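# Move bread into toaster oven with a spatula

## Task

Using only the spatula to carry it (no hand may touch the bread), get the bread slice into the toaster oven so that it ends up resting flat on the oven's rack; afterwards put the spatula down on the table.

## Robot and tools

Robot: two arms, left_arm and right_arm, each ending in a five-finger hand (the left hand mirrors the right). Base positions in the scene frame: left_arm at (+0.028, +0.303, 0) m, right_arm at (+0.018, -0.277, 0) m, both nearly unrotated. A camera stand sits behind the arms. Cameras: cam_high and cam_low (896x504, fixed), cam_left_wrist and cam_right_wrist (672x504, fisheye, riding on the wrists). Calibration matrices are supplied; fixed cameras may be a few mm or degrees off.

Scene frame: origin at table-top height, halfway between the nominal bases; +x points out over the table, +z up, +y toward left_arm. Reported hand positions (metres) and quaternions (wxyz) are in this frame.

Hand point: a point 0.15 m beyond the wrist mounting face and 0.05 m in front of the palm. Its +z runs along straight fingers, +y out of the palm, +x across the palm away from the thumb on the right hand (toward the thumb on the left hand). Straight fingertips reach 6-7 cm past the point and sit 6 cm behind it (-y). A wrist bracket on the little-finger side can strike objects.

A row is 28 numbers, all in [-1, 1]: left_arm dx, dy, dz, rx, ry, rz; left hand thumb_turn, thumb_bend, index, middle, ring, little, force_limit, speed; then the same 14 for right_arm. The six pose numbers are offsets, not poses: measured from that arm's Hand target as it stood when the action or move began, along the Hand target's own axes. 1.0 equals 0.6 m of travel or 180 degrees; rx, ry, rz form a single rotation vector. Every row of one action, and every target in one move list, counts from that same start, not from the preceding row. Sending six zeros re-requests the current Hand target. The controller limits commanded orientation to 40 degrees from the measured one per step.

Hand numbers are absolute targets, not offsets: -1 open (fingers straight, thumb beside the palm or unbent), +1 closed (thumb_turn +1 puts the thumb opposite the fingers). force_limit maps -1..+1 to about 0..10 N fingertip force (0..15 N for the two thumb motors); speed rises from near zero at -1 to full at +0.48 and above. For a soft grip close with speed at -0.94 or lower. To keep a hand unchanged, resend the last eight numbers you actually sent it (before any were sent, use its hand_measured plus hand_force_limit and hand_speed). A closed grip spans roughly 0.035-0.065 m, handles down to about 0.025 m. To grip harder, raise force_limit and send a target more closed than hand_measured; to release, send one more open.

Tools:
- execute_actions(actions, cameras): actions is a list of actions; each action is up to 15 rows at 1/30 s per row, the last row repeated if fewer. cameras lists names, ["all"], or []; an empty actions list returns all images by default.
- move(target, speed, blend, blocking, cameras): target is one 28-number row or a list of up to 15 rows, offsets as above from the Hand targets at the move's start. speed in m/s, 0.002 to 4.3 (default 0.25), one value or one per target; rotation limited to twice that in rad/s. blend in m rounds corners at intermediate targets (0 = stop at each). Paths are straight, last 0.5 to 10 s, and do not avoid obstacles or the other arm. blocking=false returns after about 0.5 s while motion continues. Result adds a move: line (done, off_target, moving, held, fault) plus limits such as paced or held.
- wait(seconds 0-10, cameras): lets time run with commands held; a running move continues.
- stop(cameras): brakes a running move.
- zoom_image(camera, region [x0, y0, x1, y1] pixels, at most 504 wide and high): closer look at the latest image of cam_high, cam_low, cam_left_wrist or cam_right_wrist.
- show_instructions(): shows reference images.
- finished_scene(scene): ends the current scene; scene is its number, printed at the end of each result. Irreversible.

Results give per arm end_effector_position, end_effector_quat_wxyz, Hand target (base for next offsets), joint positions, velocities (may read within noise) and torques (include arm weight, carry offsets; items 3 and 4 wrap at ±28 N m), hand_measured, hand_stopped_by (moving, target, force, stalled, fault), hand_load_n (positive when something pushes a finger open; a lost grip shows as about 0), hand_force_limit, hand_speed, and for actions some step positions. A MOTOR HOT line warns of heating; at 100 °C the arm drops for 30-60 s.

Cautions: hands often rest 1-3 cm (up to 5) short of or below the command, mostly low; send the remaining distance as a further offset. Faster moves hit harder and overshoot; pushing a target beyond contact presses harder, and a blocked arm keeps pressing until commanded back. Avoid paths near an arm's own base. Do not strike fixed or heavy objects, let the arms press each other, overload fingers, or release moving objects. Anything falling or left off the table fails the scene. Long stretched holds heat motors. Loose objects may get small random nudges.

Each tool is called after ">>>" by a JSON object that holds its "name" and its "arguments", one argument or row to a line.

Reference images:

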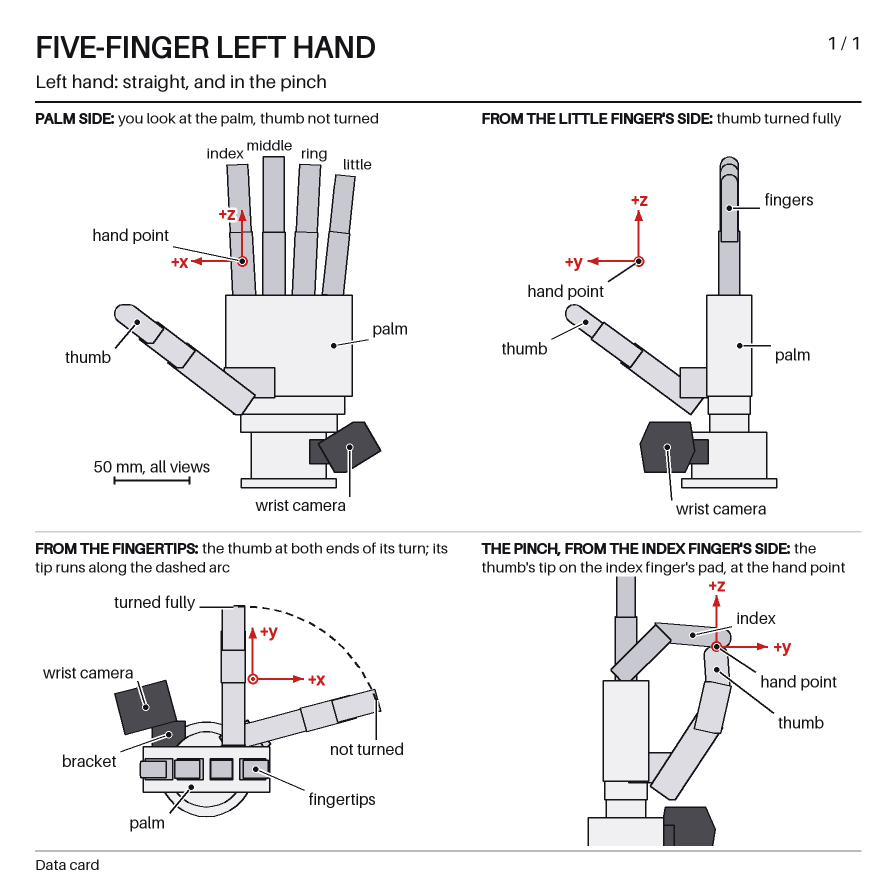

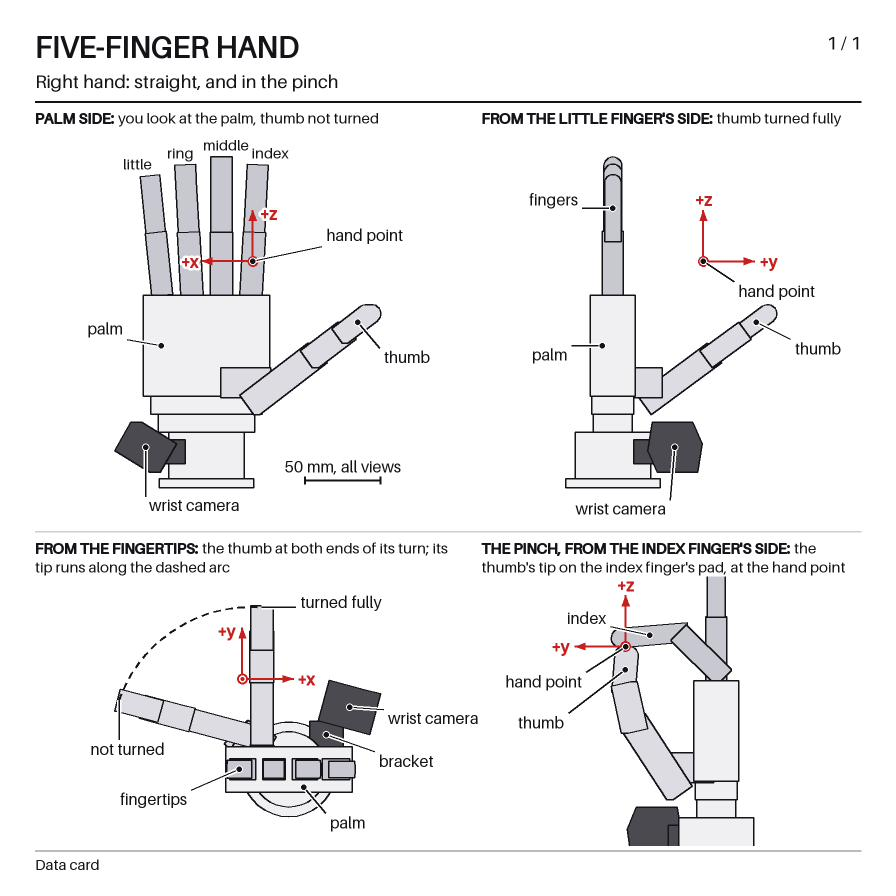

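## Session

>>> {"name": "execute_actions", "arguments": {
  "actions": []
}}

>>> {"name": "zoom_image", "arguments": {
  "camera": "cam_high",
  "region": [250, 100, 550, 360]
}}

>>> {"name": "zoom_image", "arguments": {
  "camera": "cam_low",
  "region": [140, 180, 460, 430]
}}

Scene clock: 0.00 s.
left_arm: end_effector_position=(+0.2425, +0.5666, +0.1613) hand_measured=(-1.000, -1.000, -1.000, -1.000, -1.000, -1.000) hand_load_n=(+0.0, +0.0, +0.0, +0.0, +0.0, +0.0) hand_stopped_by=(target, target, target, target, target, target) hand_force_limit=0.00 hand_speed=-0.80 end_effector_quat_wxyz=(-0.113, +0.738, +0.630, +0.214) | right_arm: end_effector_position=(+0.3799, +0.0814, +0.2967) hand_measured=(-1.000, -1.000, -1.000, -1.000, -1.000, -1.000) hand_load_n=(+0.0, +0.0, +0.0, +0.0, +0.0, +0.5) hand_stopped_by=(target, target, target, target, target, target) hand_force_limit=0.00 hand_speed=-0.80 end_effector_quat_wxyz=(-0.033, +0.993, +0.088, +0.076)
Joint positions: left_arm=[0.942 0.744 0.59 -0.94 -0.115 -2.012] | right_arm=[0.879 1.744 1.948 -1.62 0.059 -0.893]
Joint velocities: within noise
Joint torques (N m): no reading
Heat: left arm: hottest waist 28 °C; right arm: hottest wrist yaw 30 °C.
Hand target: left_arm +0.2464, +0.5720, +0.1742; -0.116, +0.735, +0.628, +0.226 | right_arm +0.3832, +0.0852, +0.3003; -0.037, +0.992, +0.087, +0.081
camera_calibration:
cam_left_wrist: T_world_to_cam=[[-0.912742, 0.400878, 0.0787348, -0.0204916], [0.281759, 0.478144, 0.83186, -0.470728], [0.295827, 0.781457, -0.549373, -0.314175], [0, 0, 0, 1]] pos_world=[0.20687, 0.478805, 0.220594]
cam_right_wrist: T_world_to_cam=[[0.444844, -0.895545, -0.0105739, -0.0905347], [-0.828685, -0.416054, 0.374406, 0.234082], [-0.339697, -0.15779, -0.927205, 0.534375], [0, 0, 0, 1]] pos_world=[0.415779, 0.100632, 0.406876]

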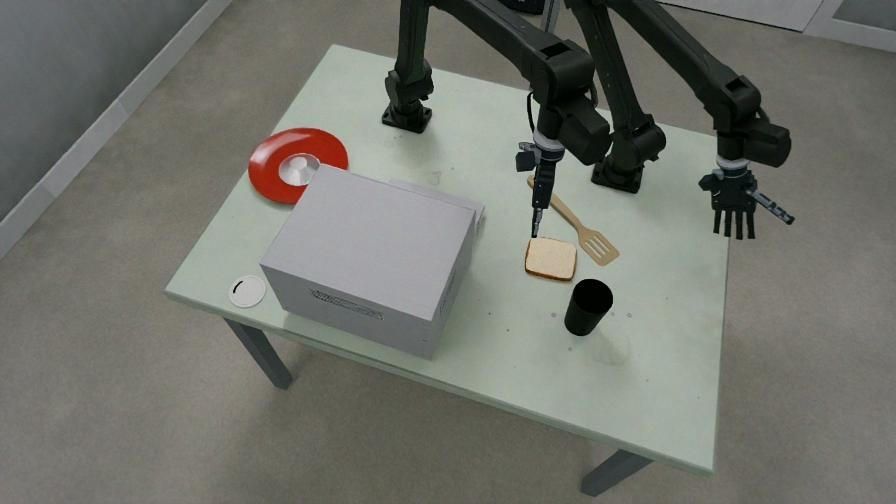

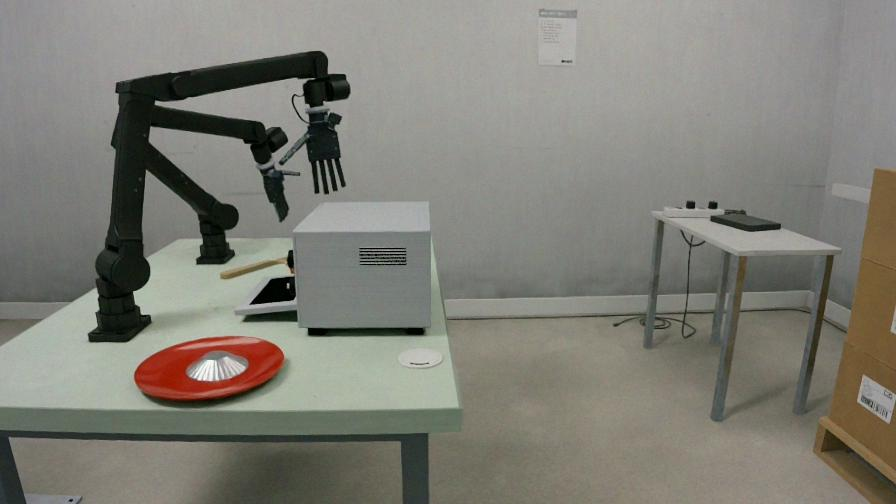

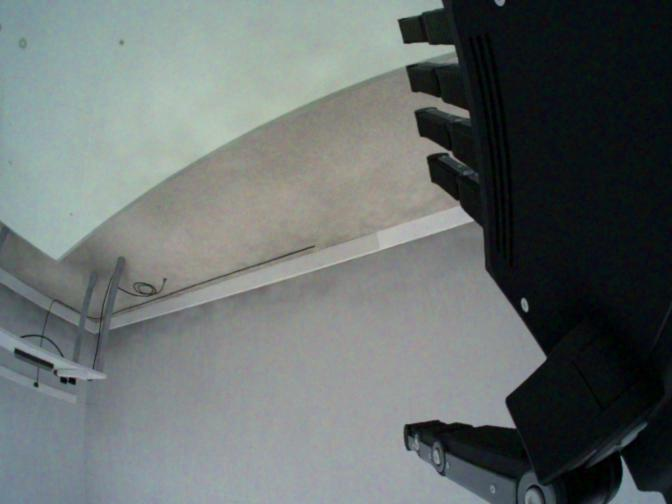

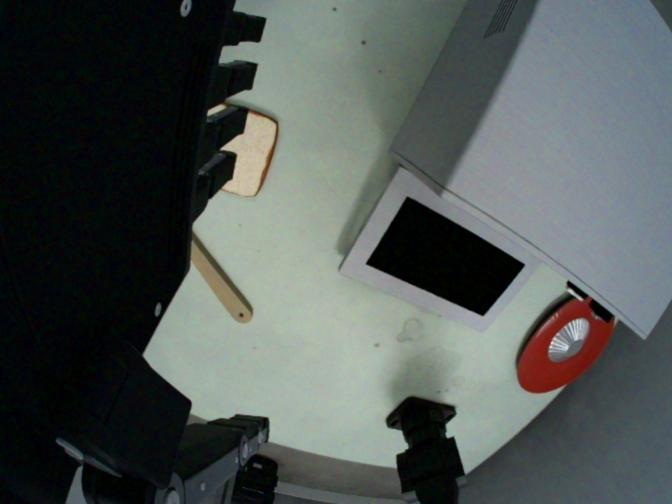

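Scaled by 1.680.

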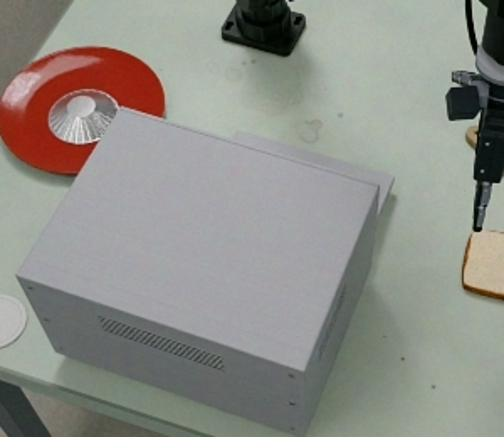

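Scaled by 1.575.

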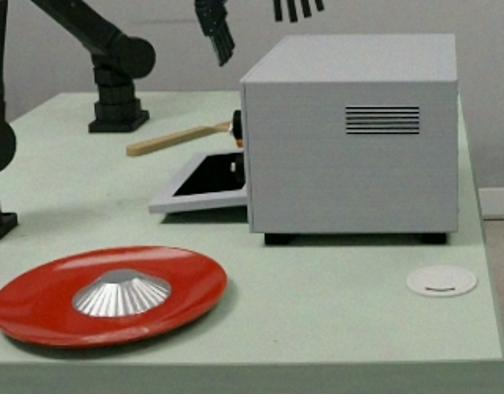

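>>> {"name": "zoom_image", "arguments": {
  "camera": "cam_high",
  "region": [500, 150, 660, 350]
}}

>>> {"name": "zoom_image", "arguments": {
  "camera": "cam_right_wrist",
  "region": [150, 80, 330, 340]
}}

Scaled by 2.520.

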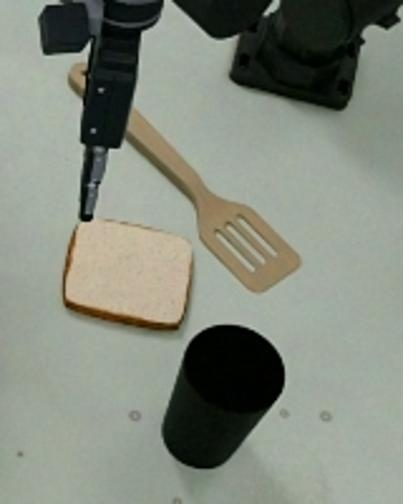

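Scaled by 1.938 from the camera's 672x504 image, which has a finer 960x720 frame.

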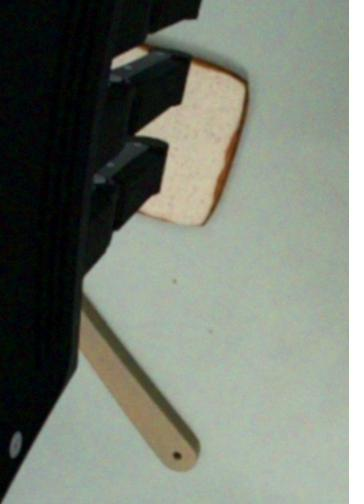

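>>> {"name": "move", "arguments": {
  "target": [
    [-0.3677,-0.029,-0.3243,-0.0155,0.1231,0.799,-1,-1,-1,-1,-1,-1,0,-0.8,-0.3945,-0.1578,0.2137,0.3067,-0.1819,-0.2029,1,-0.5,-0.3,-0.3,-0.3,-0.3,0,0.3],
    [-0.3677,-0.029,-0.3243,-0.0155,0.1231,0.799,-1,-1,-1,-1,-1,-1,0,-0.8,-0.415,-0.1513,0.335,0.3067,-0.1819,-0.2029,1,-0.5,-0.3,-0.3,-0.3,-0.3,0,0.3]
  ],
  "cameras": ["all"],
  "speed": [0.3, 0.15],
  "blend": 0.02
}}

Scene clock: 13.43 s.
left_arm: end_effector_position=(+0.1623, +0.2998, +0.2127) hand_measured=(-1.000, -1.000, -1.000, -1.000, -1.000, -1.000) hand_load_n=(+0.0, +0.0, +0.0, +0.0, +0.0, +0.0) hand_stopped_by=(target, target, target, target, target, target) hand_force_limit=0.00 hand_speed=-0.80 end_effector_quat_wxyz=(-0.322, +0.778, -0.537, +0.054) | right_arm: end_effector_position=(+0.1575, +0.1473, +0.0721) hand_measured=(+1.000, -0.500, -0.300, -0.300, -0.300, -0.300) hand_load_n=(+0.0, +0.0, +0.0, +0.0, +0.0, +0.0) hand_stopped_by=(target, target, target, target, target, target) hand_force_limit=0.00 hand_speed=0.30 end_effector_quat_wxyz=(-0.428, +0.775, +0.407, -0.226)
Joint positions: left_arm=[-0.522 0.49 0.785 -1.675 -0.641 -0.82] | right_arm=[0.975 1.693 1.148 -1.051 -1.01 -1.597]
Joint torques (N m): left_arm=[-0.5 2.73 11.95 0.03 -0.55 -0.06] | right_arm=[0.21 -14.51 6.71 0.58 -0.98 0.03]
Heat: left arm: hottest elbow 31 °C; right arm: hottest elbow 31 °C.
Hand target: left_arm +0.1694, +0.2944, +0.2364; -0.325, +0.780, -0.529, +0.076 | right_arm +0.1558, +0.1504, +0.0665; -0.428, +0.772, +0.411, -0.228
Off the commanded pose: left_arm 0.025 m, 3 deg | right_arm 0.007 m, 1 deg.
joint sent to its limit (left arm) — joint 4 (wrist pitch), lower limit. The joint targets still meet the commanded pose.
move: off_target (left_arm)
camera_calibration:
cam_left_wrist: T_world_to_cam=[[0.86234, -0.0638275, 0.50229, -0.22972], [-0.0754295, -0.997147, 0.00278804, 0.313327], [0.500679, -0.0402917, -0.864695, 0.226467], [0, 0, 0, 1]] pos_world=[0.108343, 0.306895, 0.310337]
cam_right_wrist: T_world_to_cam=[[0.574541, -0.0572929, -0.816468, -0.0208159], [0.00692201, -0.997171, 0.0748441, 0.136835], [-0.818446, -0.0486526, -0.572519, 0.294744], [0, 0, 0, 1]] pos_world=[0.252245, 0.149595, 0.14151]

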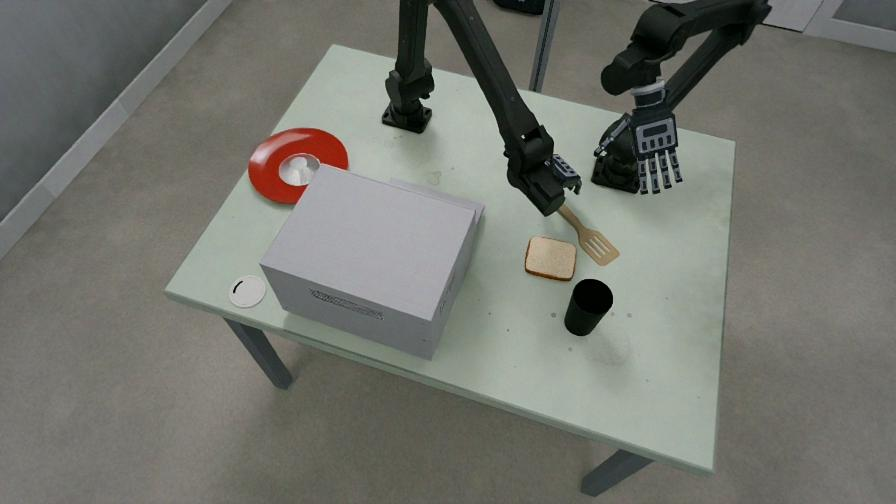

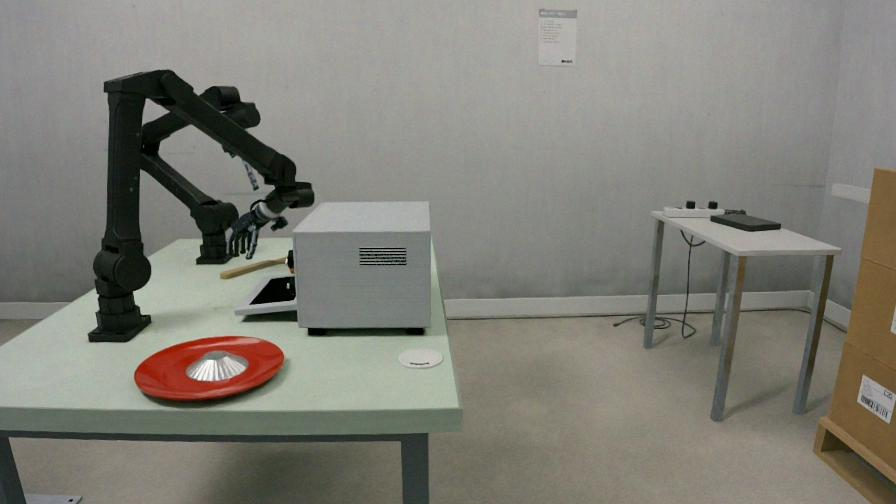

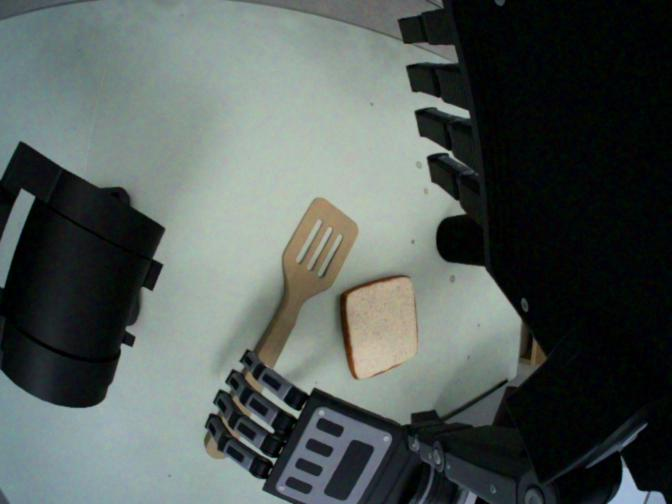

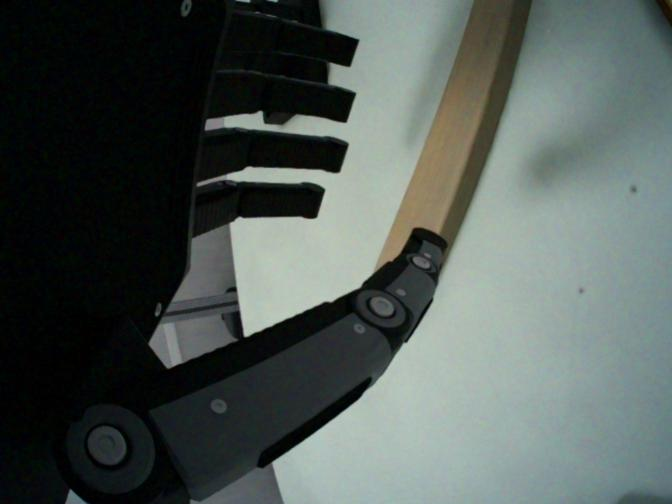

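>>> {"name": "move", "arguments": {
  "target": [
    [0,0,0,0,0,0,-1,-1,-1,-1,-1,-1,0,-0.8,0.037,0.017,0.0043,0,0,0,1,-0.5,-0.3,-0.3,-0.3,-0.3,0,0.3],
    [0,0,0,0,0,0,-1,-1,-1,-1,-1,-1,0,-0.8,0.037,0.0537,0.0273,0,0,0,1,-0.5,-0.3,-0.3,-0.3,-0.3,0,0.3]
  ],
  "cameras": ["cam_low","cam_left_wrist","cam_right_wrist"],
  "speed": 0.1
}}

>>> {"name": "zoom_image", "arguments": {
  "camera": "cam_low",
  "region": [200, 200, 300, 290]
}}

Scene clock: 17.30 s.
left_arm: end_effector_position=(+0.1624, +0.2999, +0.2127) hand_measured=(-1.000, -1.000, -1.000, -1.000, -1.000, -1.000) hand_load_n=(+0.0, +0.0, +0.0, +0.0, +0.0, +0.0) hand_stopped_by=(target, target, target, target, target, target) hand_force_limit=0.00 hand_speed=-0.80 end_effector_quat_wxyz=(-0.322, +0.778, -0.536, +0.054) | right_arm: end_effector_position=(+0.1683, +0.1624, +0.0357) hand_measured=(+1.000, -0.500, -0.300, -0.300, -0.300, -0.300) hand_load_n=(+0.0, +0.0, +0.0, +0.0, +0.0, +0.0) hand_stopped_by=(target, target, target, target, target, target) hand_force_limit=0.00 hand_speed=0.30 end_effector_quat_wxyz=(-0.426, +0.774, +0.407, -0.230)
Joint positions: left_arm=[-0.522 0.49 0.785 -1.675 -0.641 -0.82] | right_arm=[0.975 1.794 1.176 -0.991 -1.01 -1.606]
Joint torques (N m): left_arm=[-0.91 3.08 12.14 0.14 -0.55 -0.04] | right_arm=[-0.26 -15.44 6.94 0.55 -0.95 0.01]
Heat: left arm: hottest elbow 31 °C; right arm: hottest elbow 31 °C.
Hand target: left_arm +0.1694, +0.2945, +0.2364; -0.326, +0.780, -0.529, +0.076 | right_arm +0.1708, +0.1671, +0.0305; -0.428, +0.772, +0.411, -0.228
Off the commanded pose: left_arm 0.025 m, 3 deg | right_arm 0.007 m, 1 deg.
joint sent to its limit (left arm) — joint 4 (wrist pitch), lower limit. The joint targets still meet the commanded pose.
move: off_target (left_arm)
camera_calibration:
cam_left_wrist: T_world_to_cam=[[0.862186, -0.0636531, 0.502577, -0.229845], [-0.0750797, -0.997174, 0.00250603, 0.313385], [0.500998, -0.039894, -0.864529, 0.22626], [0, 0, 0, 1]] pos_world=[0.108343, 0.306896, 0.310338]
cam_right_wrist: T_world_to_cam=[[0.57148, -0.0585896, -0.818522, -0.0550367], [0.0118801, -0.996753, 0.0796418, 0.153498], [-0.82053, -0.0552379, -0.568928, 0.284729], [0, 0, 0, 1]] pos_world=[0.263257, 0.165503, 0.104717]
Images, in order (width x height): cam_low 896x504, cam_left_wrist 672x504, cam_right_wrist 672x504.

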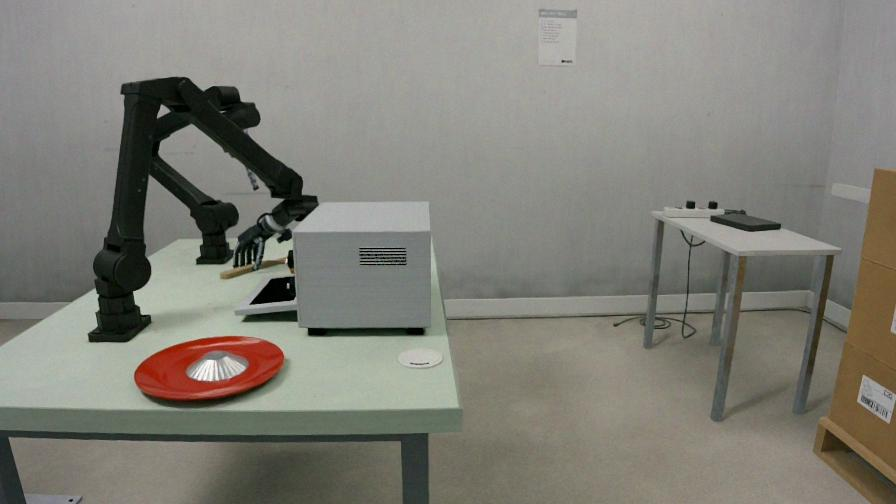

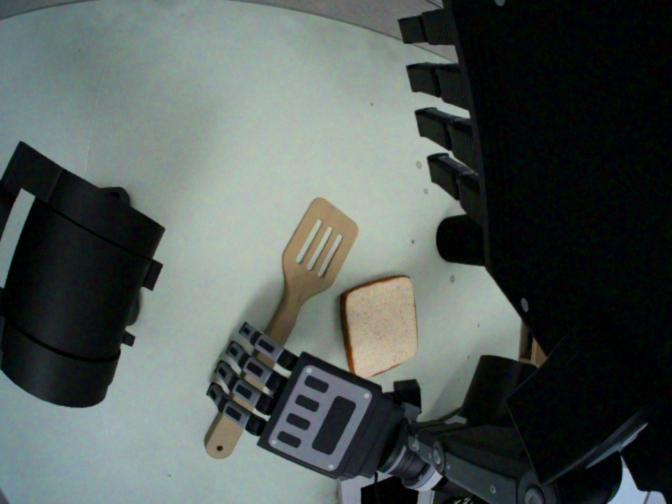

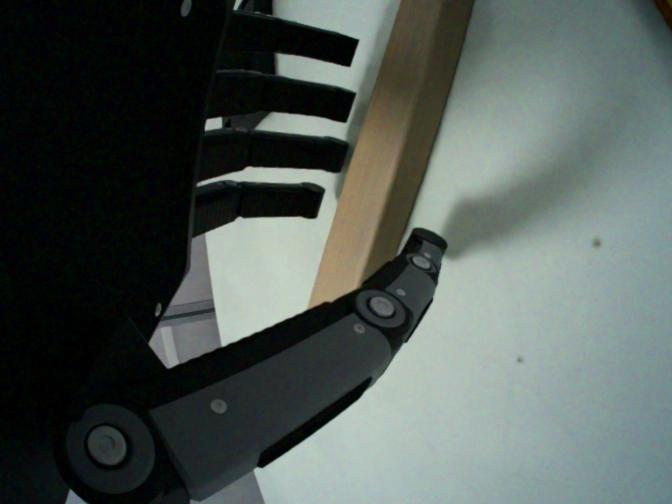

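Scaled by 5.040.

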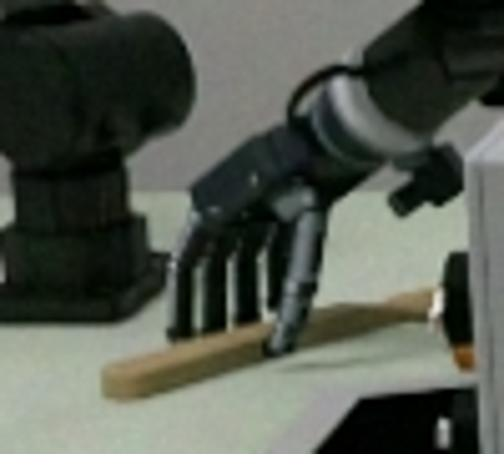

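>>> {"name": "move", "arguments": {
  "target": [0,0,0,0,0,0,-1,-1,-1,-1,-1,-1,0,-0.8,0,0.0085,0.0053,0,0,0,1,-0.5,-0.3,-0.3,-0.3,-0.3,0,0.3],
  "cameras": [],
  "speed": 0.08
}}

>>> {"name": "move", "arguments": {
  "target": [0,0,0,0,0,0,-1,-1,-1,-1,-1,-1,0,-0.8,0,0,0,0,0,0,1,-0.5,0.5,0.5,0.5,0.5,-0.1,-0.85],
  "cameras": ["cam_low","cam_right_wrist"],
  "speed": 0.08
}}

>>> {"name": "zoom_image", "arguments": {
  "camera": "cam_low",
  "region": [200, 200, 300, 290]
}}

Scene clock: 19.03 s.
left_arm: end_effector_position=(+0.1624, +0.2999, +0.2127) hand_measured=(-1.000, -1.000, -1.000, -1.000, -1.000, -1.000) hand_load_n=(+0.0, +0.0, +0.0, +0.0, +0.0, +0.0) hand_stopped_by=(target, target, target, target, target, target) hand_force_limit=0.00 hand_speed=-0.80 end_effector_quat_wxyz=(-0.322, +0.778, -0.536, +0.054) | right_arm: end_effector_position=(+0.1700, +0.1647, +0.0331) hand_measured=(+1.000, -0.500, -0.300, -0.300, -0.300, -0.300) hand_load_n=(+0.0, +0.0, +0.0, +0.0, +0.0, +0.0) hand_stopped_by=(target, target, target, target, target, target) hand_force_limit=0.00 hand_speed=0.30 end_effector_quat_wxyz=(-0.428, +0.773, +0.409, -0.226)
Joint positions: left_arm=[-0.522 0.49 0.785 -1.675 -0.641 -0.82] | right_arm=[0.975 1.799 1.176 -0.977 -1.01 -1.606]
Joint torques (N m): left_arm=[-0.5 2.9 12.07 0.24 -0.58 -0.04] | right_arm=[-0.38 -15.03 6.56 0.57 -0.95 0.02]
Heat: left arm: hottest elbow 32 °C; right arm: hottest shoulder 31 °C.
Hand target: left_arm +0.1694, +0.2945, +0.2364; -0.326, +0.780, -0.529, +0.076 | right_arm +0.1708, +0.1671, +0.0245; -0.428, +0.772, +0.411, -0.228
Off the commanded pose: left_arm 0.025 m, 3 deg | right_arm 0.009 m, 0 deg.
joint sent to its limit (left arm) — joint 4 (wrist pitch), lower limit. The joint targets still meet the commanded pose.
move: off_target (left_arm)
No camera images: "cameras" was empty.

Scene clock: 21.23 s.
left_arm: end_effector_position=(+0.1624, +0.2999, +0.2127) hand_measured=(-1.000, -1.000, -1.000, -1.000, -1.000, -1.000) hand_load_n=(-0.5, +0.0, +0.0, +0.0, +0.0, +0.0) hand_stopped_by=(target, target, target, target, target, target) hand_force_limit=0.00 hand_speed=-0.80 end_effector_quat_wxyz=(-0.322, +0.778, -0.536, +0.054) | right_arm: end_effector_position=(+0.1693, +0.1652, +0.0338) hand_measured=(+1.000, -0.502, +0.114, +0.086, +0.142, +0.500) hand_load_n=(+2.5, +8.5, +7.0, +1.0, +2.5, +0.0) hand_stopped_by=(target, target, force, force, force, target) hand_force_limit=-0.10 hand_speed=-0.85 end_effector_quat_wxyz=(-0.430, +0.772, +0.409, -0.227)
Joint positions: left_arm=[-0.522 0.49 0.785 -1.675 -0.641 -0.82] | right_arm=[0.975 1.799 1.176 -0.977 -1.016 -1.607]
Joint torques (N m): left_arm=[-0.91 2.43 12.19 0.2 -0.54 -0.05] | right_arm=[-0.32 -15.03 6.57 0.53 -0.69 0.02]
Heat: left arm: hottest elbow 32 °C; right arm: hottest elbow 32 °C.
Hand target: left_arm +0.1694, +0.2945, +0.2364; -0.326, +0.780, -0.529, +0.076 | right_arm +0.1708, +0.1671, +0.0245; -0.428, +0.772, +0.411, -0.228
Off the commanded pose: left_arm 0.025 m, 3 deg | right_arm 0.010 m, 0 deg.
joint sent to its limit (left arm) — joint 4 (wrist pitch), lower limit. The joint targets still meet the commanded pose.
move: off_target (left_arm)
camera_calibration:
cam_right_wrist: T_world_to_cam=[[0.572774, -0.049115, -0.818241, -0.0587944], [0.0119833, -0.997595, 0.0682692, 0.156991], [-0.819626, -0.0489081, -0.570808, 0.283497], [0, 0, 0, 1]] pos_world=[0.264156, 0.167591, 0.102997]
Images, in order (width x height): cam_low 896x504, cam_right_wrist 672x504.

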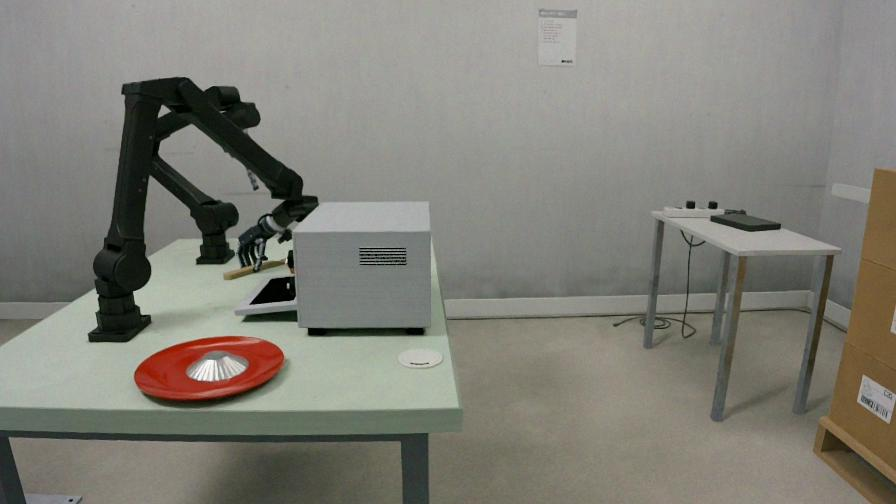

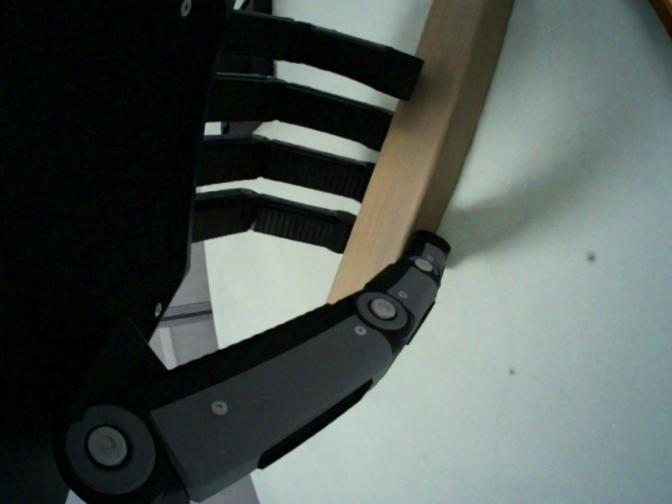

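Scaled by 5.040.

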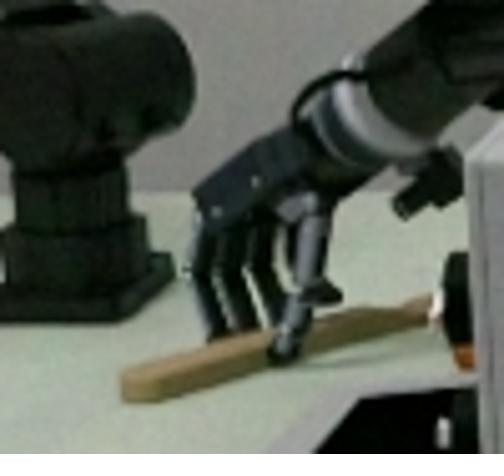

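>>> {"name": "move", "arguments": {
  "target": [
    [0,0,0,0,0,0,-1,-1,-1,-1,-1,-1,0,-0.8,0,0,0,0,0,0,1,-0.5,-0.2,-0.2,-0.2,-0.2,-0.1,0.0],
    [0,0,0,0,0,0,-1,-1,-1,-1,-1,-1,0,-0.8,0,0.0099,0.0062,0,0,0,1,-0.5,-0.2,-0.2,-0.2,-0.2,-0.1,0.0]
  ],
  "cameras": [],
  "speed": 0.08
}}

>>> {"name": "move", "arguments": {
  "target": [0,0,0,0,0,0,-1,-1,-1,-1,-1,-1,0,-0.8,0,0,0,0,0,0,1,-0.5,0.5,0.5,0.5,0.5,0.0,-0.85],
  "cameras": ["cam_low","cam_right_wrist"],
  "speed": 0.08
}}

Scene clock: 23.60 s.
left_arm: end_effector_position=(+0.1624, +0.2999, +0.2127) hand_measured=(-1.000, -1.000, -1.000, -1.000, -1.000, -1.000) hand_load_n=(+0.0, +0.0, +0.0, +0.0, +0.0, +0.0) hand_stopped_by=(target, target, target, target, target, target) hand_force_limit=0.00 hand_speed=-0.80 end_effector_quat_wxyz=(-0.322, +0.778, -0.536, +0.054) | right_arm: end_effector_position=(+0.1721, +0.1663, +0.0331) hand_measured=(+1.000, -0.500, -0.200, -0.200, -0.200, -0.200) hand_load_n=(+0.0, +0.0, +0.0, -0.5, +0.0, +0.0) hand_stopped_by=(target, target, target, target, target, target) hand_force_limit=-0.10 hand_speed=0.00 end_effector_quat_wxyz=(-0.433, +0.771, +0.410, -0.223)
Joint positions: left_arm=[-0.522 0.49 0.785 -1.675 -0.641 -0.82] | right_arm=[0.971 1.8 1.176 -0.968 -1.017 -1.61]
Joint torques (N m): left_arm=[-0.73 2.55 11.99 -0.01 -0.57 -0.05] | right_arm=[0.09 -14.33 6.02 0.84 -0.65 0.05]
Heat: left arm: hottest elbow 32 °C; right arm: hottest elbow 32 °C.
Hand target: left_arm +0.1694, +0.2945, +0.2364; -0.326, +0.780, -0.529, +0.076 | right_arm +0.1708, +0.1671, +0.0175; -0.428, +0.772, +0.411, -0.228
Off the commanded pose: left_arm 0.025 m, 3 deg | right_arm 0.016 m, 1 deg.
joint sent to its limit (left arm) — joint 4 (wrist pitch), lower limit. The joint targets still meet the commanded pose.
move: off_target (left_arm, right_arm)
No camera images: "cameras" was empty.

Scene clock: 24.93 s.
left_arm: end_effector_position=(+0.1624, +0.2999, +0.2127) hand_measured=(-1.000, -1.000, -1.000, -1.000, -1.000, -1.000) hand_load_n=(+0.0, +0.0, +0.0, +0.0, +0.0, +0.0) hand_stopped_by=(target, target, target, target, target, target) hand_force_limit=0.00 hand_speed=-0.80 end_effector_quat_wxyz=(-0.322, +0.778, -0.536, +0.054) | right_arm: end_effector_position=(+0.1706, +0.1683, +0.0314) hand_measured=(+1.000, -0.502, +0.116, +0.088, +0.144, +0.242) hand_load_n=(+3.5, +10.5, +6.0, +1.0, +1.5, +4.5) hand_stopped_by=(target, target, force, force, force, force) hand_force_limit=0.00 hand_speed=-0.85 end_effector_quat_wxyz=(-0.434, +0.769, +0.412, -0.223)
Joint positions: left_arm=[-0.522 0.49 0.785 -1.675 -0.641 -0.82] | right_arm=[0.976 1.804 1.176 -0.961 -1.02 -1.61]
Joint torques (N m): left_arm=[-0.5 2.55 12.21 0.14 -0.56 -0.08] | right_arm=[-0.38 -14.74 6.02 0.61 -0.5 0.05]
Heat: left arm: hottest elbow 33 °C; right arm: hottest elbow 32 °C.
Hand target: left_arm +0.1694, +0.2945, +0.2364; -0.326, +0.780, -0.529, +0.076 | right_arm +0.1709, +0.1670, +0.0175; -0.428, +0.772, +0.411, -0.228
Off the commanded pose: left_arm 0.025 m, 3 deg | right_arm 0.014 m, 1 deg.
joint sent to its limit (left arm) — joint 4 (wrist pitch), lower limit. The joint targets still meet the commanded pose.
move: off_target (left_arm, right_arm)
camera_calibration:
cam_right_wrist: T_world_to_cam=[[0.576441, -0.0368849, -0.816306, -0.0640691], [0.013726, -0.998403, 0.0548057, 0.160529], [-0.817023, -0.0427969, -0.575014, 0.282032], [0, 0, 0, 1]] pos_world=[0.265155, 0.169979, 0.101075]
Images, in order (width x height): cam_low 896x504, cam_right_wrist 672x504.

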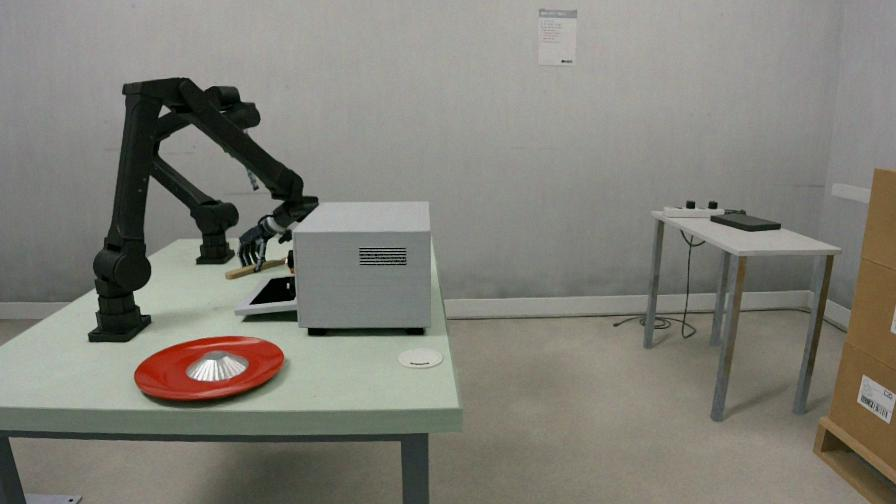

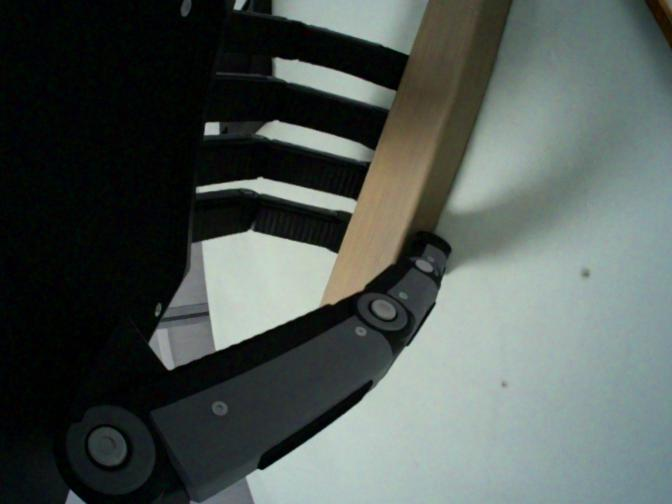

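>>> {"name": "move", "arguments": {
  "target": [
    [0,0,0,0,0,0,-1,-1,-1,-1,-1,-1,0,-0.8,-0.03,-0.106,-0.0663,0,0,0,1,-0.5,0.5,0.5,0.5,0.5,0.0,-0.85],
    [0,0,0,0,0,0,-1,-1,-1,-1,-1,-1,0,-0.8,-0.2868,-0.1705,-0.062,0.0101,0.0695,0.1082,1,-0.5,0.5,0.5,0.5,0.5,0.0,-0.85]
  ],
  "cameras": ["cam_high","cam_low","cam_left_wrist"],
  "speed": [0.08, 0.14],
  "blend": 0.01
}}

>>> {"name": "zoom_image", "arguments": {
  "camera": "cam_high",
  "region": [480, 140, 640, 340]
}}

>>> {"name": "zoom_image", "arguments": {
  "camera": "cam_low",
  "region": [150, 190, 310, 310]
}}

Scene clock: 32.77 s.
left_arm: end_effector_position=(+0.1624, +0.2999, +0.2127) hand_measured=(-1.000, -1.000, -1.000, -1.000, -1.000, -1.000) hand_load_n=(+0.0, +0.0, -0.5, +0.0, +0.0, +0.0) hand_stopped_by=(target, target, target, target, target, target) hand_force_limit=0.00 hand_speed=-0.80 end_effector_quat_wxyz=(-0.322, +0.778, -0.536, +0.054) | right_arm: end_effector_position=(+0.0566, +0.0344, +0.1209) hand_measured=(+1.000, -0.502, +0.116, +0.088, +0.144, +0.242) hand_load_n=(+4.0, +11.0, +6.5, +1.0, +1.0, +2.5) hand_stopped_by=(target, target, force, force, force, force) hand_force_limit=0.00 hand_speed=-0.85 end_effector_quat_wxyz=(-0.433, +0.846, +0.218, -0.224)
Joint positions: left_arm=[-0.522 0.49 0.785 -1.675 -0.641 -0.82] | right_arm=[0.992 1.117 0.671 -0.754 -0.972 -0.906]
Joint torques (N m): left_arm=[-0.97 2.96 12.05 0.1 -0.57 -0.05] | right_arm=[0.26 -8.18 7.56 1.22 -0.69 0.18]
Heat: left arm: hottest elbow 34 °C; right arm: hottest elbow 32 °C.
Hand target: left_arm +0.1694, +0.2945, +0.2364; -0.326, +0.780, -0.529, +0.076 | right_arm +0.0559, +0.0370, +0.1239; -0.438, +0.844, +0.222, -0.218
Off the commanded pose: left_arm 0.025 m, 3 deg | right_arm 0.004 m, 1 deg.
joint sent to its limit (left arm) — joint 4 (wrist pitch), lower limit. The joint targets still meet the commanded pose.
move: off_target (left_arm)
camera_calibration:
cam_left_wrist: T_world_to_cam=[[0.862186, -0.0636531, 0.502577, -0.229845], [-0.0750797, -0.997174, 0.00250603, 0.313385], [0.500998, -0.039894, -0.864529, 0.22626], [0, 0, 0, 1]] pos_world=[0.108343, 0.306896, 0.310338]
Images, in order (width x height): cam_high 896x504, cam_low 896x504, cam_left_wrist 672x504.

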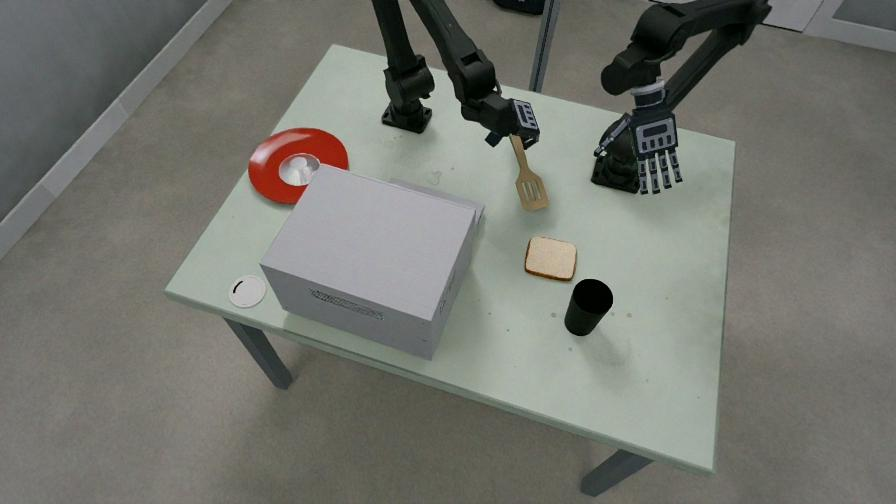

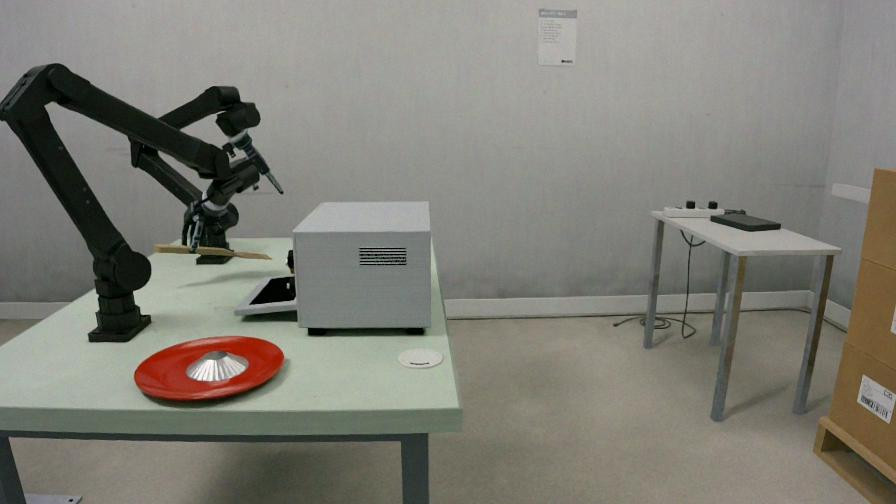

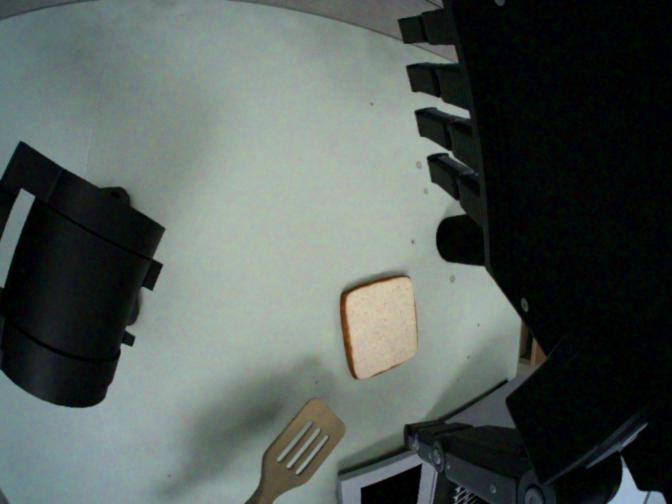

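Scaled by 2.520.

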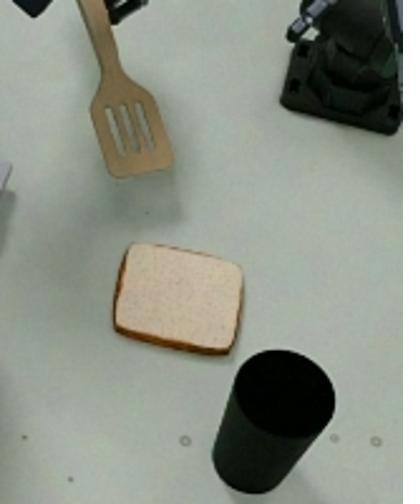

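Scaled by 3.150.

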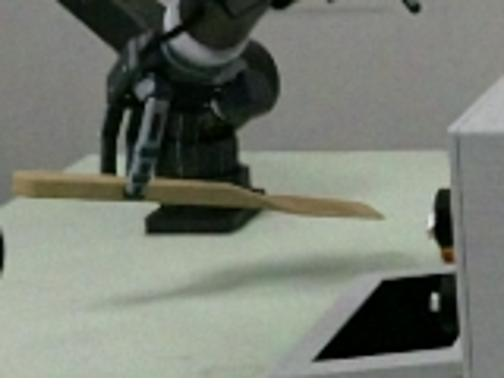

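>>> {"name": "move", "arguments": {
  "target": [0,0,0,0,0,0,-1,-1,-1,-1,-1,-1,0,-0.8,0.056,0.0715,0.0328,0,0,0,1,-0.5,0.5,0.5,0.5,0.5,0.0,-0.85],
  "cameras": ["cam_high","cam_low","cam_left_wrist"],
  "speed": 0.08
}}

>>> {"name": "zoom_image", "arguments": {
  "camera": "cam_high",
  "region": [480, 140, 640, 340]
}}

>>> {"name": "zoom_image", "arguments": {
  "camera": "cam_low",
  "region": [200, 220, 310, 310]
}}

>>> {"name": "zoom_image", "arguments": {
  "camera": "cam_left_wrist",
  "region": [220, 250, 460, 490]
}}

Scene clock: 36.60 s.
left_arm: end_effector_position=(+0.1624, +0.2999, +0.2127) hand_measured=(-1.000, -1.000, -1.000, -1.000, -1.000, -1.000) hand_load_n=(+0.0, +0.0, +0.0, +0.0, +0.0, +0.0) hand_stopped_by=(target, target, target, target, target, target) hand_force_limit=0.00 hand_speed=-0.80 end_effector_quat_wxyz=(-0.322, +0.778, -0.536, +0.054) | right_arm: end_effector_position=(+0.0765, +0.0441, +0.0742) hand_measured=(+1.000, -0.502, +0.116, +0.088, +0.144, +0.242) hand_load_n=(+3.5, +11.5, +6.5, +1.0, +1.0, +2.5) hand_stopped_by=(target, target, force, force, force, force) hand_force_limit=0.00 hand_speed=-0.85 end_effector_quat_wxyz=(-0.434, +0.845, +0.220, -0.221)
Joint positions: left_arm=[-0.522 0.49 0.785 -1.675 -0.641 -0.82] | right_arm=[0.958 1.263 0.645 -0.627 -0.982 -0.967]
Joint torques (N m): left_arm=[-0.5 3.02 12.07 0.06 -0.54 -0.06] | right_arm=[-0.79 -7.71 6.8 1.17 -1.01 0.01]
Heat: left arm: hottest elbow 34 °C; right arm: hottest elbow 32 °C.
Hand target: left_arm +0.1694, +0.2945, +0.2364; -0.326, +0.780, -0.529, +0.076 | right_arm +0.0799, +0.0464, +0.0720; -0.438, +0.844, +0.222, -0.218
Off the commanded pose: left_arm 0.025 m, 3 deg | right_arm 0.005 m, 1 deg.
joint sent to its limit (left arm) — joint 4 (wrist pitch), lower limit. The joint targets still meet the commanded pose.
move: off_target (left_arm)
camera_calibration:
cam_left_wrist: T_world_to_cam=[[0.862186, -0.0636531, 0.502577, -0.229845], [-0.0750797, -0.997174, 0.00250603, 0.313385], [0.500998, -0.039894, -0.864529, 0.22626], [0, 0, 0, 1]] pos_world=[0.108343, 0.306896, 0.310338]
Images, in order (width x height): cam_high 896x504, cam_low 896x504, cam_left_wrist 672x504.

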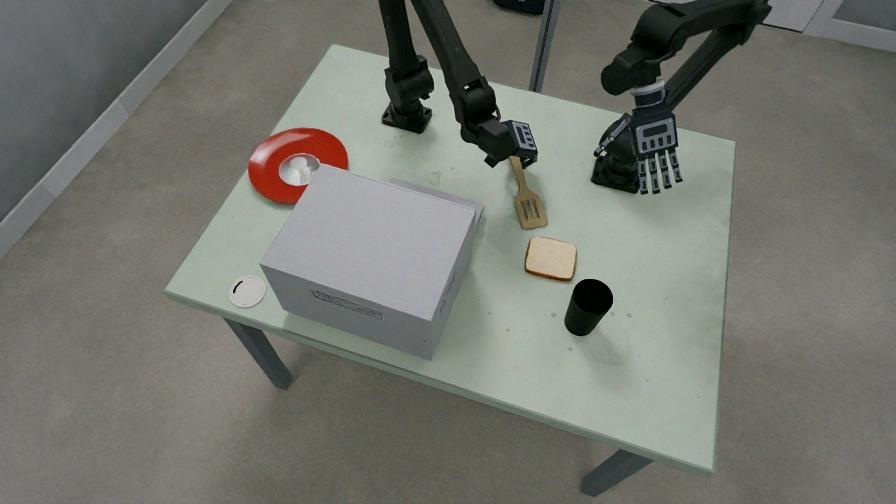

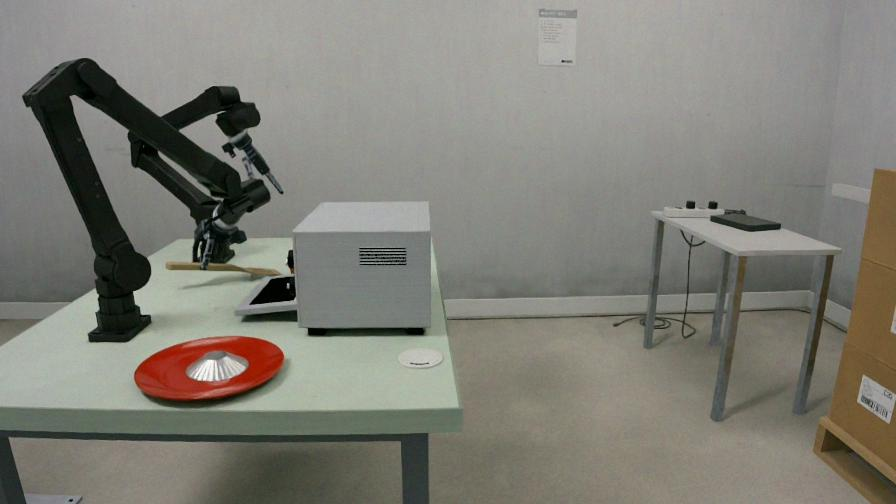

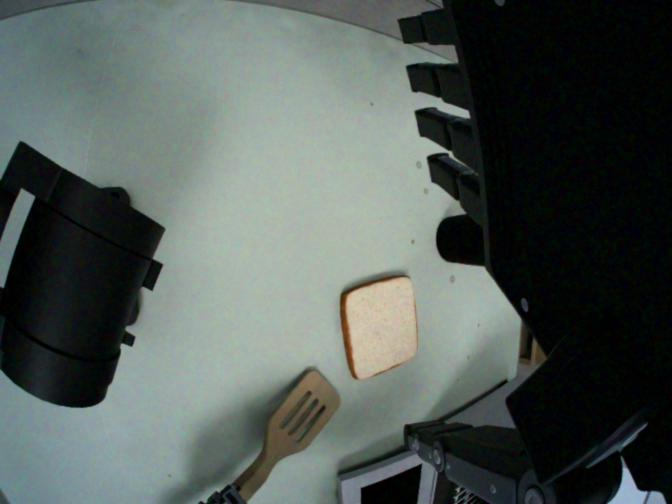

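Scaled by 2.520.

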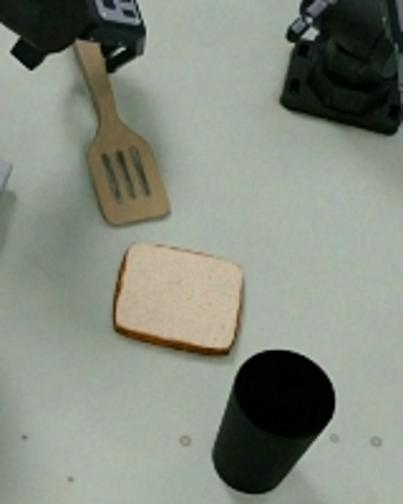

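Scaled by 4.582.

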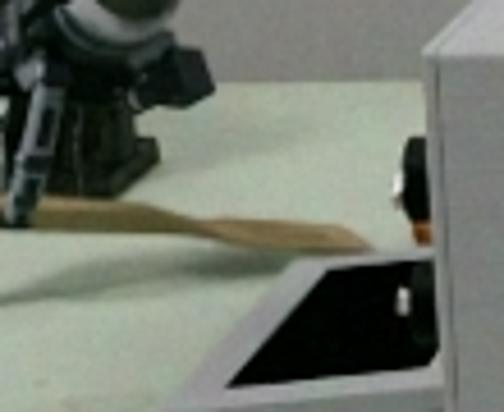

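Scaled by 2.100 from the camera's 672x504 image, which has a finer 960x720 frame.

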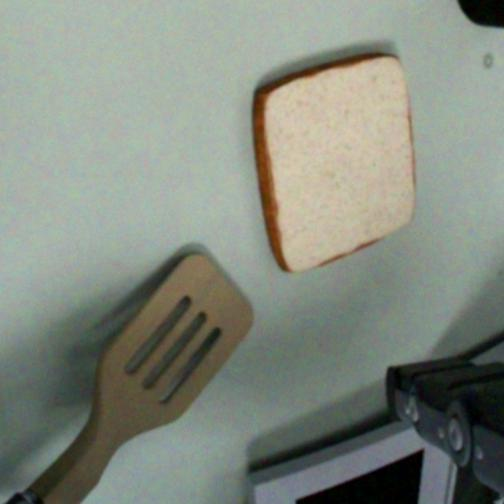

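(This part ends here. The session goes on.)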